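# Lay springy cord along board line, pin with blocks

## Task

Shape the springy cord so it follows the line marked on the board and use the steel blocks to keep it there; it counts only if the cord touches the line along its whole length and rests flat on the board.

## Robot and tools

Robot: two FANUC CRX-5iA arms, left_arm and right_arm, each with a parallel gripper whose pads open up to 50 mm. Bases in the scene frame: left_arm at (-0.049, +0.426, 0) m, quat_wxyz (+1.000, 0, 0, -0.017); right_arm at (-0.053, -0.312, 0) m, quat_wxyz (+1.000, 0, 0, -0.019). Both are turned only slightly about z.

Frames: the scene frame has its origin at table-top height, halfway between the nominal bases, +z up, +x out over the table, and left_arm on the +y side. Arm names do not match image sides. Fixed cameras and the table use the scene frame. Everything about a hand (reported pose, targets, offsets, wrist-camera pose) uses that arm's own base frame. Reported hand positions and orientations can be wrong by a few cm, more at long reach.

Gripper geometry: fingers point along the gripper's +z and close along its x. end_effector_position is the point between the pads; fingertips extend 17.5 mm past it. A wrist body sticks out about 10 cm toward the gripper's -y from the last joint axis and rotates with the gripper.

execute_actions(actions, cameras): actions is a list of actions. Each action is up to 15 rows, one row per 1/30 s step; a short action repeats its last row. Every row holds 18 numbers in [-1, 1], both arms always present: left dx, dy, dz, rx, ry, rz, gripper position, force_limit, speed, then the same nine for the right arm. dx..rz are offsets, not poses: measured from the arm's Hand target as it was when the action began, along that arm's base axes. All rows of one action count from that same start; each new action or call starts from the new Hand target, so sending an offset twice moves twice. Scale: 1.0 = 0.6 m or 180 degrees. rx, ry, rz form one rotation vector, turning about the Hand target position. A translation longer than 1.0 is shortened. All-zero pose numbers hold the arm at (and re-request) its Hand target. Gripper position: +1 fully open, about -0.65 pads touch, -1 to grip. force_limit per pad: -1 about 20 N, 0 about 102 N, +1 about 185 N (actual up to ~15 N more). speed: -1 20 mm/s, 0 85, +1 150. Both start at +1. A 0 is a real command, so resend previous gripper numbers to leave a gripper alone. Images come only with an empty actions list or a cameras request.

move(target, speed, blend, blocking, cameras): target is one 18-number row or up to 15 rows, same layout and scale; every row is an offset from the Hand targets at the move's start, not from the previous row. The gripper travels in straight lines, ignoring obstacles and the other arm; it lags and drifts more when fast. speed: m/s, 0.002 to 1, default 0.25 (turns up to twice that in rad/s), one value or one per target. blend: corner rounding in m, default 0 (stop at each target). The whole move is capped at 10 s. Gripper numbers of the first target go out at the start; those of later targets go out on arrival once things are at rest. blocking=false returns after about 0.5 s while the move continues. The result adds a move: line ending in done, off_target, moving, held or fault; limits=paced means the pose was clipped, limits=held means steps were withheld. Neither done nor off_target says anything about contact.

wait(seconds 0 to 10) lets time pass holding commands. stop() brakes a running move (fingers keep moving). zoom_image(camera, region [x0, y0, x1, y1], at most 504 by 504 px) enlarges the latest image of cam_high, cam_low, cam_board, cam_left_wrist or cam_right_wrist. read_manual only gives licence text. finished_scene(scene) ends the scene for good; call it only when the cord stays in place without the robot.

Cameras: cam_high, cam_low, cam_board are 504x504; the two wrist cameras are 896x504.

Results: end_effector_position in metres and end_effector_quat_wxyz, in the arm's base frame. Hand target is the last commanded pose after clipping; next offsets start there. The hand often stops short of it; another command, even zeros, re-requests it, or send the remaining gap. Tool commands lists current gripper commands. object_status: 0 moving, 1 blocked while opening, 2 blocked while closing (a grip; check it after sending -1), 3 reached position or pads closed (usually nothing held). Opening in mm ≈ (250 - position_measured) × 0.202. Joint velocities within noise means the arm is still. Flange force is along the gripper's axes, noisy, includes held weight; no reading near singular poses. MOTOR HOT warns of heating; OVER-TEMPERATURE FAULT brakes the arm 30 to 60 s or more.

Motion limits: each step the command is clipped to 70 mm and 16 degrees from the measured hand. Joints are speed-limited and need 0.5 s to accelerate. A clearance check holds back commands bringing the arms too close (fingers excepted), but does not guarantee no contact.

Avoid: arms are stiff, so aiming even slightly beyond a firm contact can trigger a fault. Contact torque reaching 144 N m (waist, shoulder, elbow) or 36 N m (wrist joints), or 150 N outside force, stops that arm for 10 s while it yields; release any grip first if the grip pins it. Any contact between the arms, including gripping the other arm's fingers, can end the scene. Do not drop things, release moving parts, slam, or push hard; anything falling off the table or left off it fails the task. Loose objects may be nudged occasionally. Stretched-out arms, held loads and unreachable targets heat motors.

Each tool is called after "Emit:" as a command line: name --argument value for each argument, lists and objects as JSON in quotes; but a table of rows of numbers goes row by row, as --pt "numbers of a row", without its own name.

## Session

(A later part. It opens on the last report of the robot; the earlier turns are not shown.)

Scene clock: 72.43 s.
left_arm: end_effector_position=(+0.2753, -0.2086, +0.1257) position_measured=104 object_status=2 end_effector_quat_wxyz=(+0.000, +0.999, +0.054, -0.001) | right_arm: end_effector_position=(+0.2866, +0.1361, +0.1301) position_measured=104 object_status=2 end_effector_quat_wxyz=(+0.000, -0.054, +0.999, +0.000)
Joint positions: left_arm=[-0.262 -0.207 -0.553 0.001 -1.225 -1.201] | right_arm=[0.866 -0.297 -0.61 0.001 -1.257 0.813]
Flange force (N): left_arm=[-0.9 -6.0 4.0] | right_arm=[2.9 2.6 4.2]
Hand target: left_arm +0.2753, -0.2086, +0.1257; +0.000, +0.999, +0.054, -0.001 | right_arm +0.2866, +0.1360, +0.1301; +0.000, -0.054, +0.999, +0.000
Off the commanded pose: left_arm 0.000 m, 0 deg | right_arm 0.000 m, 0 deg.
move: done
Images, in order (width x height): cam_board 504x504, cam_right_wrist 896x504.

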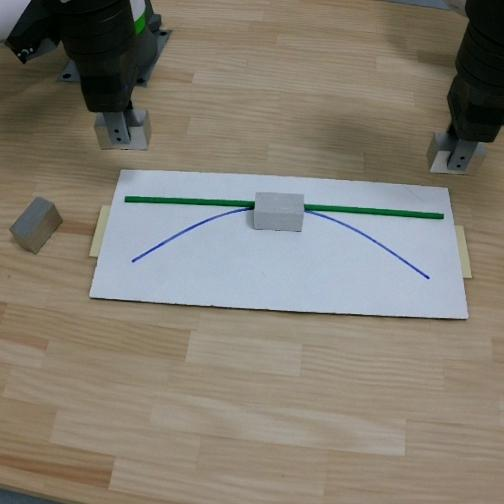

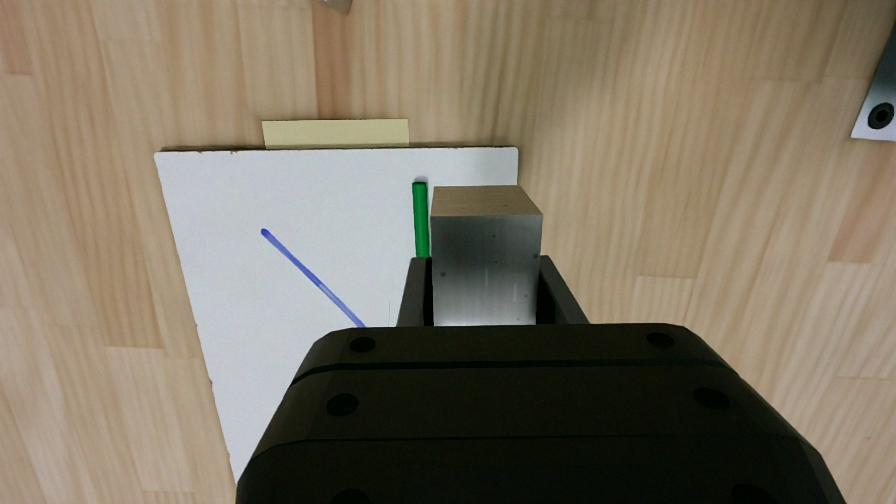

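Emit:
move --pt "0 0 -0.1387 0 0 0 -1 -0.5 -0.5 -0.003 -0.003 -0.146 0 0 0 -1 -0.5 -0.5" --pt "0.1662 -0.007 -0.1387 0 0 -0.206 -1 -0.5 -0.5 0.1548 0.0327 -0.146 0 0 0.2167 -1 -0.5 -0.5" --speed '[0.15,0.08]' --cameras '["cam_board","cam_left_wrist","cam_right_wrist"]'

Emit:
zoom_image --camera "cam_board" --region '[80, 150, 480, 320]'

Scene clock: 80.23 s.
left_arm: end_effector_position=(+0.3751, -0.2128, +0.0425) position_measured=104 object_status=2 end_effector_quat_wxyz=(+0.000, +0.964, -0.266, -0.001) | right_arm: end_effector_position=(+0.3795, +0.1556, +0.0425) position_measured=104 object_status=2 end_effector_quat_wxyz=(+0.000, -0.384, +0.923, +0.000)
Joint positions: left_arm=[-0.21 0.126 -0.452 0 -0.995 -1.9] | right_arm=[0.712 0.073 -0.51 0 -0.986 1.648]
Flange force (N): left_arm=[-4.2 -3.4 3.2] | right_arm=[1.0 3.2 4.1]
Hand target: left_arm +0.3751, -0.2128, +0.0425; +0.000, +0.964, -0.266, -0.001 | right_arm +0.3795, +0.1556, +0.0425; +0.000, -0.384, +0.923, +0.000
Off the commanded pose: left_arm 0.000 m, 0 deg | right_arm 0.000 m, 0 deg.
move: done
Images, in order (width x height): cam_board 504x504, cam_left_wrist 896x504, cam_right_wrist 896x504.

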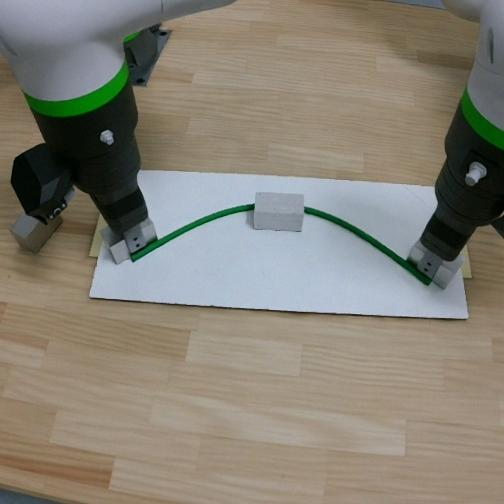

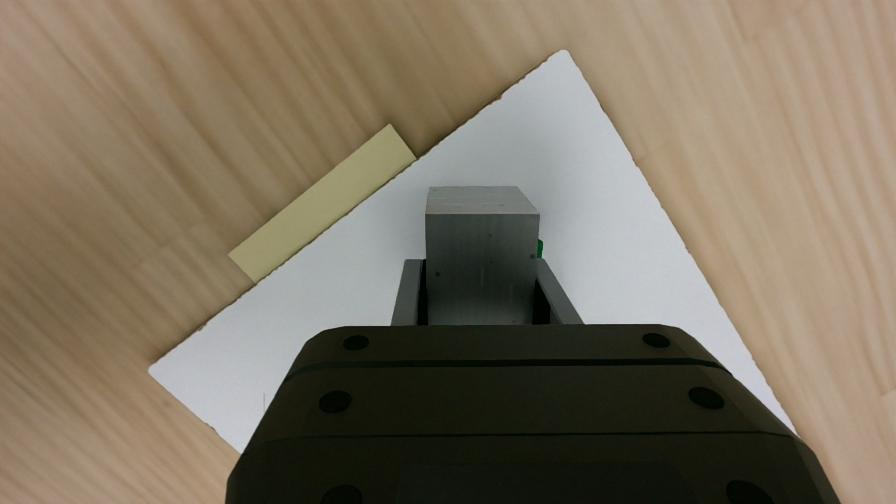

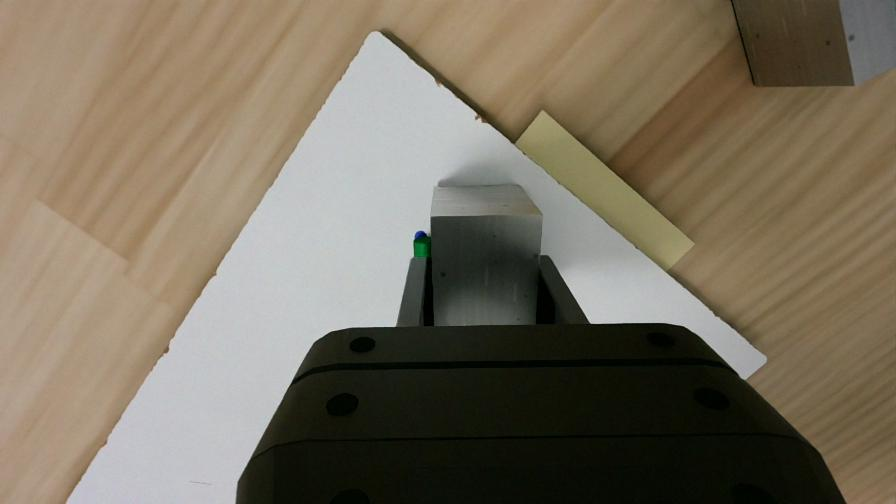

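Scaled by 1.260.

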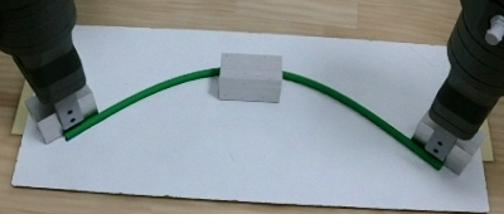

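Emit:
move --pt "0 0 -0.001 0 0 0 -1 -0.5 -0.5 0 0 -0.001 0 0 0 -1 -0.5 -0.5" --pt "0 0 -0.001 0 0 0 0.6 -0.5 -1 0 0 -0.001 0 0 0 0.6 -0.5 -1" --pt "0 0 0.1 0 0 0 0.6 -0.5 -1 0 0 0.1 0 0 0 0.6 -0.5 -1" --pt "-0.2 0.25 0.3 0 0 0.1 0.6 -0.5 -1 -0.2 -0.25 0.3 0 0 -0.1 0.6 -0.5 -1" --speed '[0.05,0.05,0.15,0.35]' --cameras '["cam_board","cam_left_wrist","cam_right_wrist"]'

Emit:
zoom_image --camera "cam_board" --region '[80, 170, 280, 300]'

Emit:
zoom_image --camera "cam_board" --region '[280, 170, 480, 300]'

Scene clock: 84.43 s.
left_arm: end_effector_position=(+0.2551, -0.0628, +0.2225) position_measured=63 object_status=3 end_effector_quat_wxyz=(+0.000, +0.994, -0.112, -0.001) | right_arm: end_effector_position=(+0.2595, +0.0056, +0.2224) position_measured=63 object_status=3 end_effector_quat_wxyz=(+0.000, -0.235, +0.972, +0.000)
Joint positions: left_arm=[0.276 -0.513 -0.525 0 -1.56 -2.072] | right_arm=[0.546 -0.525 -0.532 0 -1.563 1.499]
Flange force (N): left_arm=[-6.2 -5.8 -0.7] | right_arm=[-0.5 2.7 -0.5]
Hand target: left_arm +0.2551, -0.0628, +0.2225; +0.000, +0.994, -0.112, -0.001 | right_arm +0.2595, +0.0056, +0.2225; +0.000, -0.235, +0.972, +0.000
Off the commanded pose: left_arm 0.000 m, 0 deg | right_arm 0.000 m, 0 deg.
move: done
Images, in order (width x height): cam_board 504x504, cam_left_wrist 896x504, cam_right_wrist 896x504.

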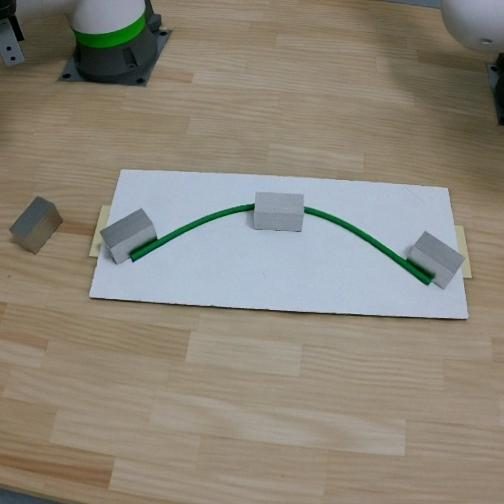

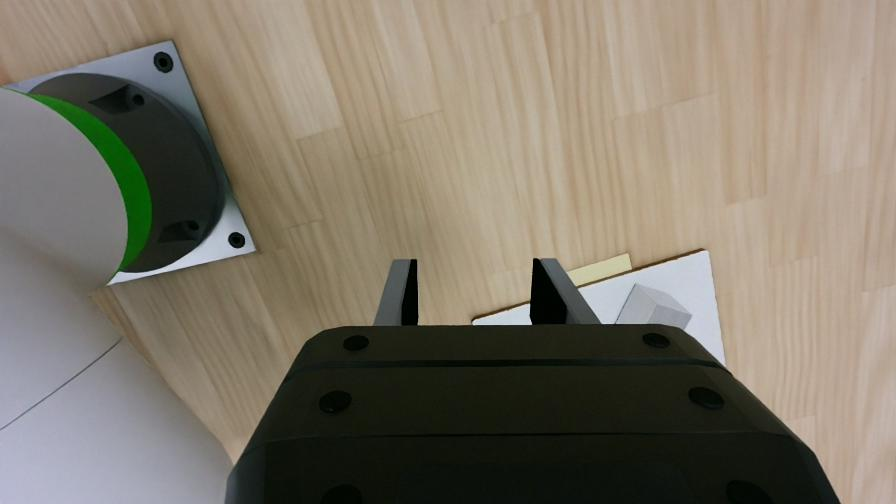

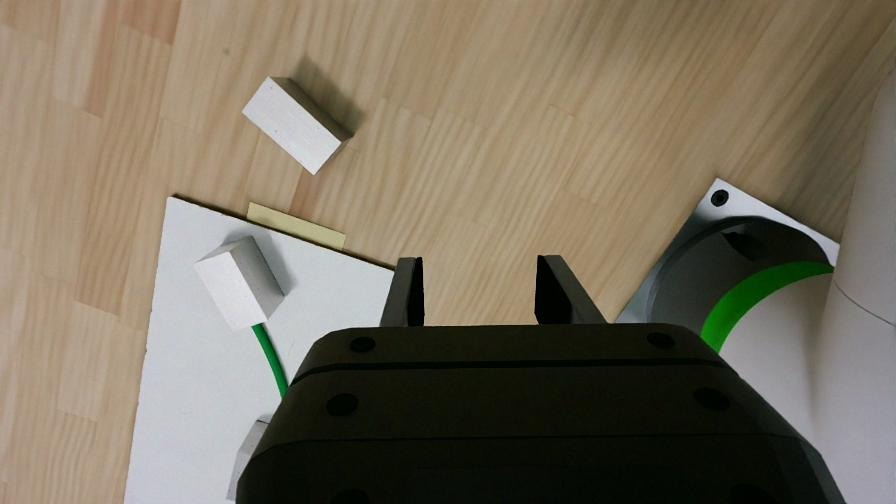

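Scaled by 2.520.

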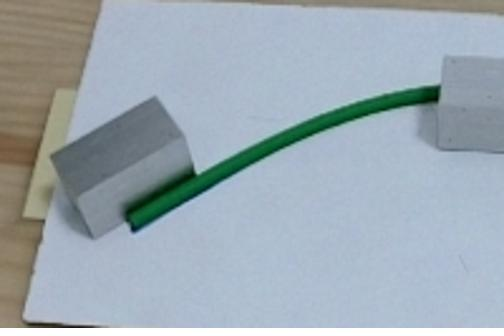

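Scaled by 2.520.

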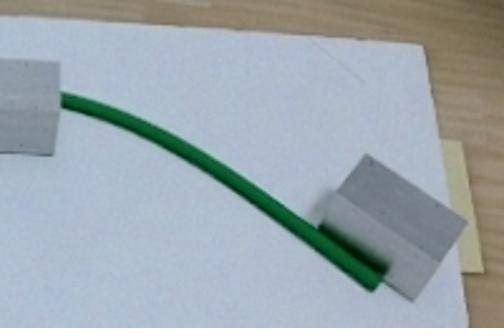

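Emit:
move --target '[0.15,-0.05,-0.12,0,0,0.57,0.6,-0.5,-1,0,0,0,0,0,0,0.6,-0.5,-1]' --speed 0.3 --cameras '["cam_left_wrist"]'

Emit:
zoom_image --camera "cam_left_wrist" --region '[180, 120, 420, 340]'

Scene clock: 88.93 s.
left_arm: end_effector_position=(+0.3451, -0.0928, +0.1505) position_measured=63 object_status=3 end_effector_quat_wxyz=(+0.001, +0.709, +0.705, +0.000) | right_arm: end_effector_position=(+0.2595, +0.0056, +0.2225) position_measured=63 object_status=3 end_effector_quat_wxyz=(+0.000, -0.235, +0.972, +0.000)
Joint positions: left_arm=[0.111 -0.195 -0.484 0.001 -1.282 -0.116] | right_arm=[0.546 -0.525 -0.532 0 -1.563 1.499]
Flange force (N): left_arm=[5.5 -3.6 -1.7] | right_arm=[-0.1 3.0 -1.2]
Hand target: left_arm +0.3451, -0.0928, +0.1505; +0.001, +0.709, +0.705, +0.000 | right_arm +0.2595, +0.0056, +0.2225; +0.000, -0.235, +0.972, +0.000
Off the commanded pose: left_arm 0.000 m, 0 deg | right_arm 0.000 m, 0 deg.
move: done
Images, in order (width x height): cam_left_wrist 896x504.

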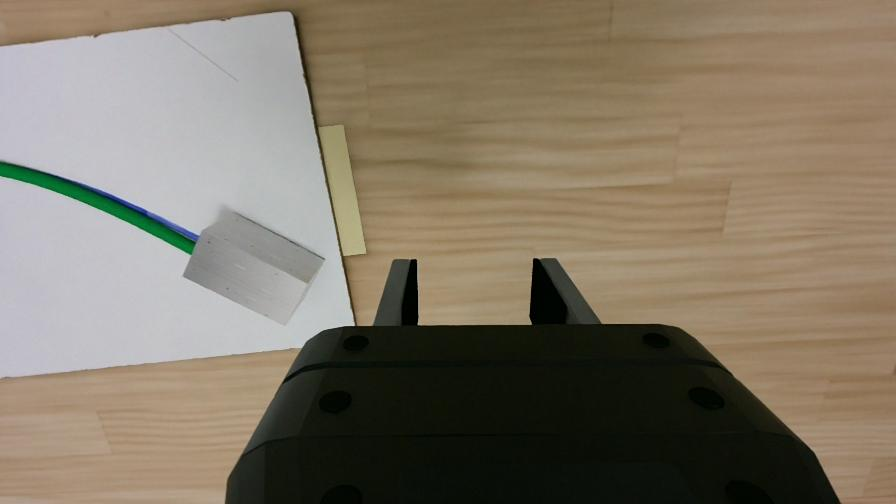

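Scaled by 2.100.

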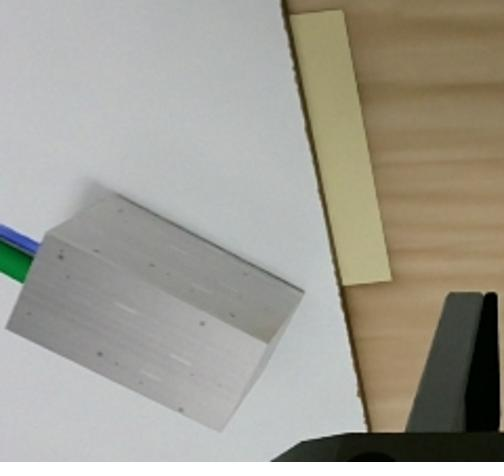

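Emit:
move --pt "0.05 -0.2 -0.06 0 0 -0.6706 0.6 -0.5 -1 0.2 0.25 -0.2 0 0 0.1 0.6 -0.5 -1" --pt "0.05 -0.2 -0.1804 0 0 -0.6706 0.6 -0.5 -1 0.2 0.25 -0.3 0 0 0.1 0.6 -0.5 -1" --pt "0.05 -0.2 -0.1804 0 0 -0.6706 -1 -0.5 -1 0.2 0.25 -0.3 0 0 0.1 -1 -0.5 -1" --pt "0.0457 -0.1975 -0.1804 0 0 -0.6706 -1 -0.5 -1 0.2018 0.2518 -0.3 0 0 0.1 -1 -0.5 -1" --pt "0.0457 -0.1975 -0.1804 0 0 -0.6706 0.6 -0.5 -1 0.2018 0.2518 -0.3 0 0 0.1 0.6 -0.5 -1" --pt "0.0457 -0.1975 -0.08 0 0 -0.6706 0.6 -0.5 -1 0.2018 0.2518 -0.2 0 0 0.1 0.6 -0.5 -1" --speed '[0.3,0.12,0.1,0.03,0.1,0.15]'

Emit:
move --target '[0.0043,0.1975,0.08,0,0,0.6706,0.6,-0.5,-1,-0.2,-0.25,0.2,0,0,-0.1,0.6,-0.5,-1]' --speed 0.3 --cameras '["cam_left_wrist","cam_board","cam_right_wrist"]'

Emit:
zoom_image --camera "cam_board" --region '[80, 170, 280, 300]'

Emit:
zoom_image --camera "cam_left_wrist" --region '[0, 120, 300, 340]'

Emit:
zoom_image --camera "cam_board" --region '[280, 170, 480, 300]'

Scene clock: 98.47 s.
left_arm: end_effector_position=(+0.3725, -0.2113, +0.1025) position_measured=63 object_status=3 end_effector_quat_wxyz=(+0.000, +0.964, -0.267, -0.001) | right_arm: end_effector_position=(+0.3806, +0.1567, +0.1024) position_measured=63 object_status=3 end_effector_quat_wxyz=(+0.000, -0.384, +0.923, +0.000)
Joint positions: left_arm=[-0.208 0.041 -0.385 0 -1.146 -1.904] | right_arm=[0.712 -0.003 -0.43 0 -1.143 1.648]
Flange force (N): left_arm=[-3.1 -3.5 -1.4] | right_arm=[0.7 3.5 -1.4]
Hand target: left_arm +0.3725, -0.2113, +0.1025; +0.000, +0.964, -0.267, -0.001 | right_arm +0.3806, +0.1567, +0.1025; +0.000, -0.384, +0.923, +0.000
Off the commanded pose: left_arm 0.000 m, 0 deg | right_arm 0.000 m, 0 deg.
move: done

Scene clock: 102.37 s.
left_arm: end_effector_position=(+0.3751, -0.0928, +0.1505) position_measured=63 object_status=3 end_effector_quat_wxyz=(+0.001, +0.709, +0.705, +0.000) | right_arm: end_effector_position=(+0.2606, +0.0067, +0.2225) position_measured=63 object_status=3 end_effector_quat_wxyz=(+0.000, -0.235, +0.972, +0.000)
Joint positions: left_arm=[0.102 -0.115 -0.416 0.001 -1.27 -0.107] | right_arm=[0.548 -0.522 -0.53 0 -1.562 1.498]
Flange force (N): left_arm=[5.3 -2.3 -1.2] | right_arm=[-0.3 3.4 -1.0]
Hand target: left_arm +0.3751, -0.0928, +0.1505; +0.001, +0.709, +0.705, +0.000 | right_arm +0.2606, +0.0067, +0.2225; +0.000, -0.235, +0.972, +0.000
Off the commanded pose: left_arm 0.000 m, 0 deg | right_arm 0.000 m, 0 deg.
move: done
Images, in order (width x height): cam_board 504x504, cam_left_wrist 896x504, cam_right_wrist 896x504.

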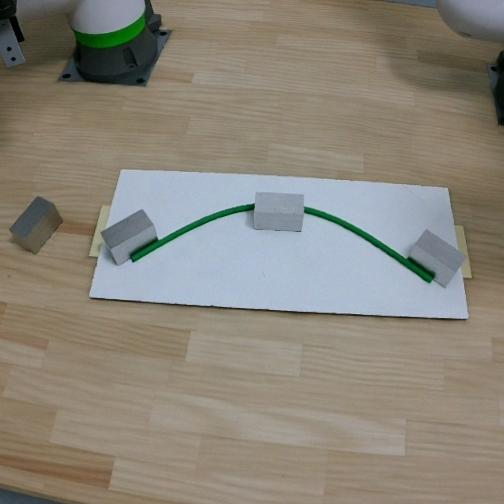

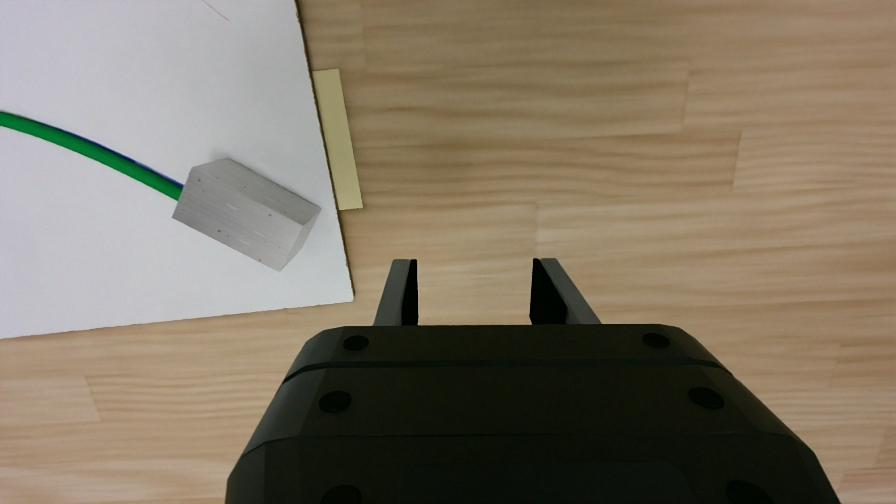

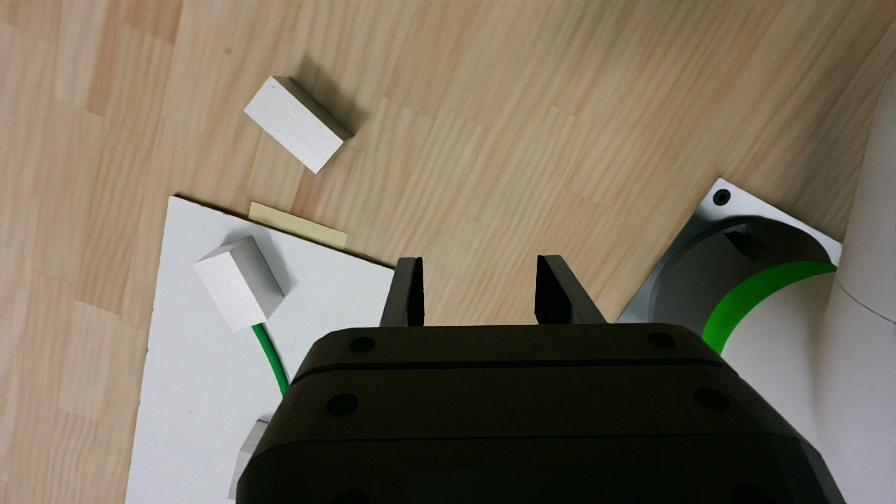

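Scaled by 2.520.

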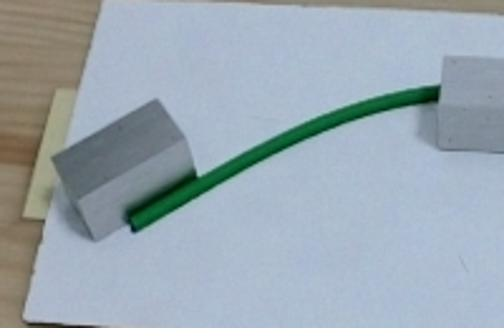

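Scaled by 1.680.

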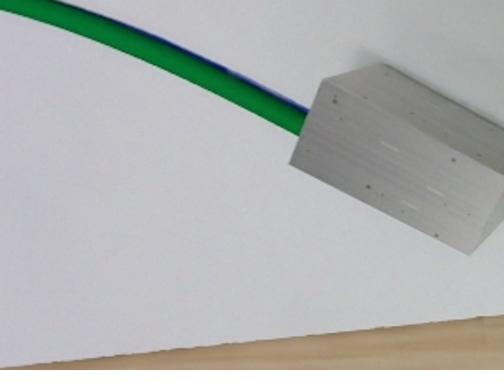

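Scaled by 2.520.

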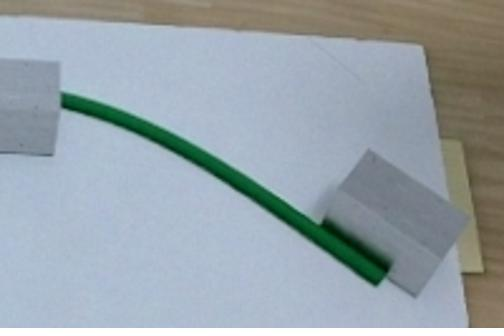

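Emit:
finished_scene --scene 1

The scene is finished: the task was done.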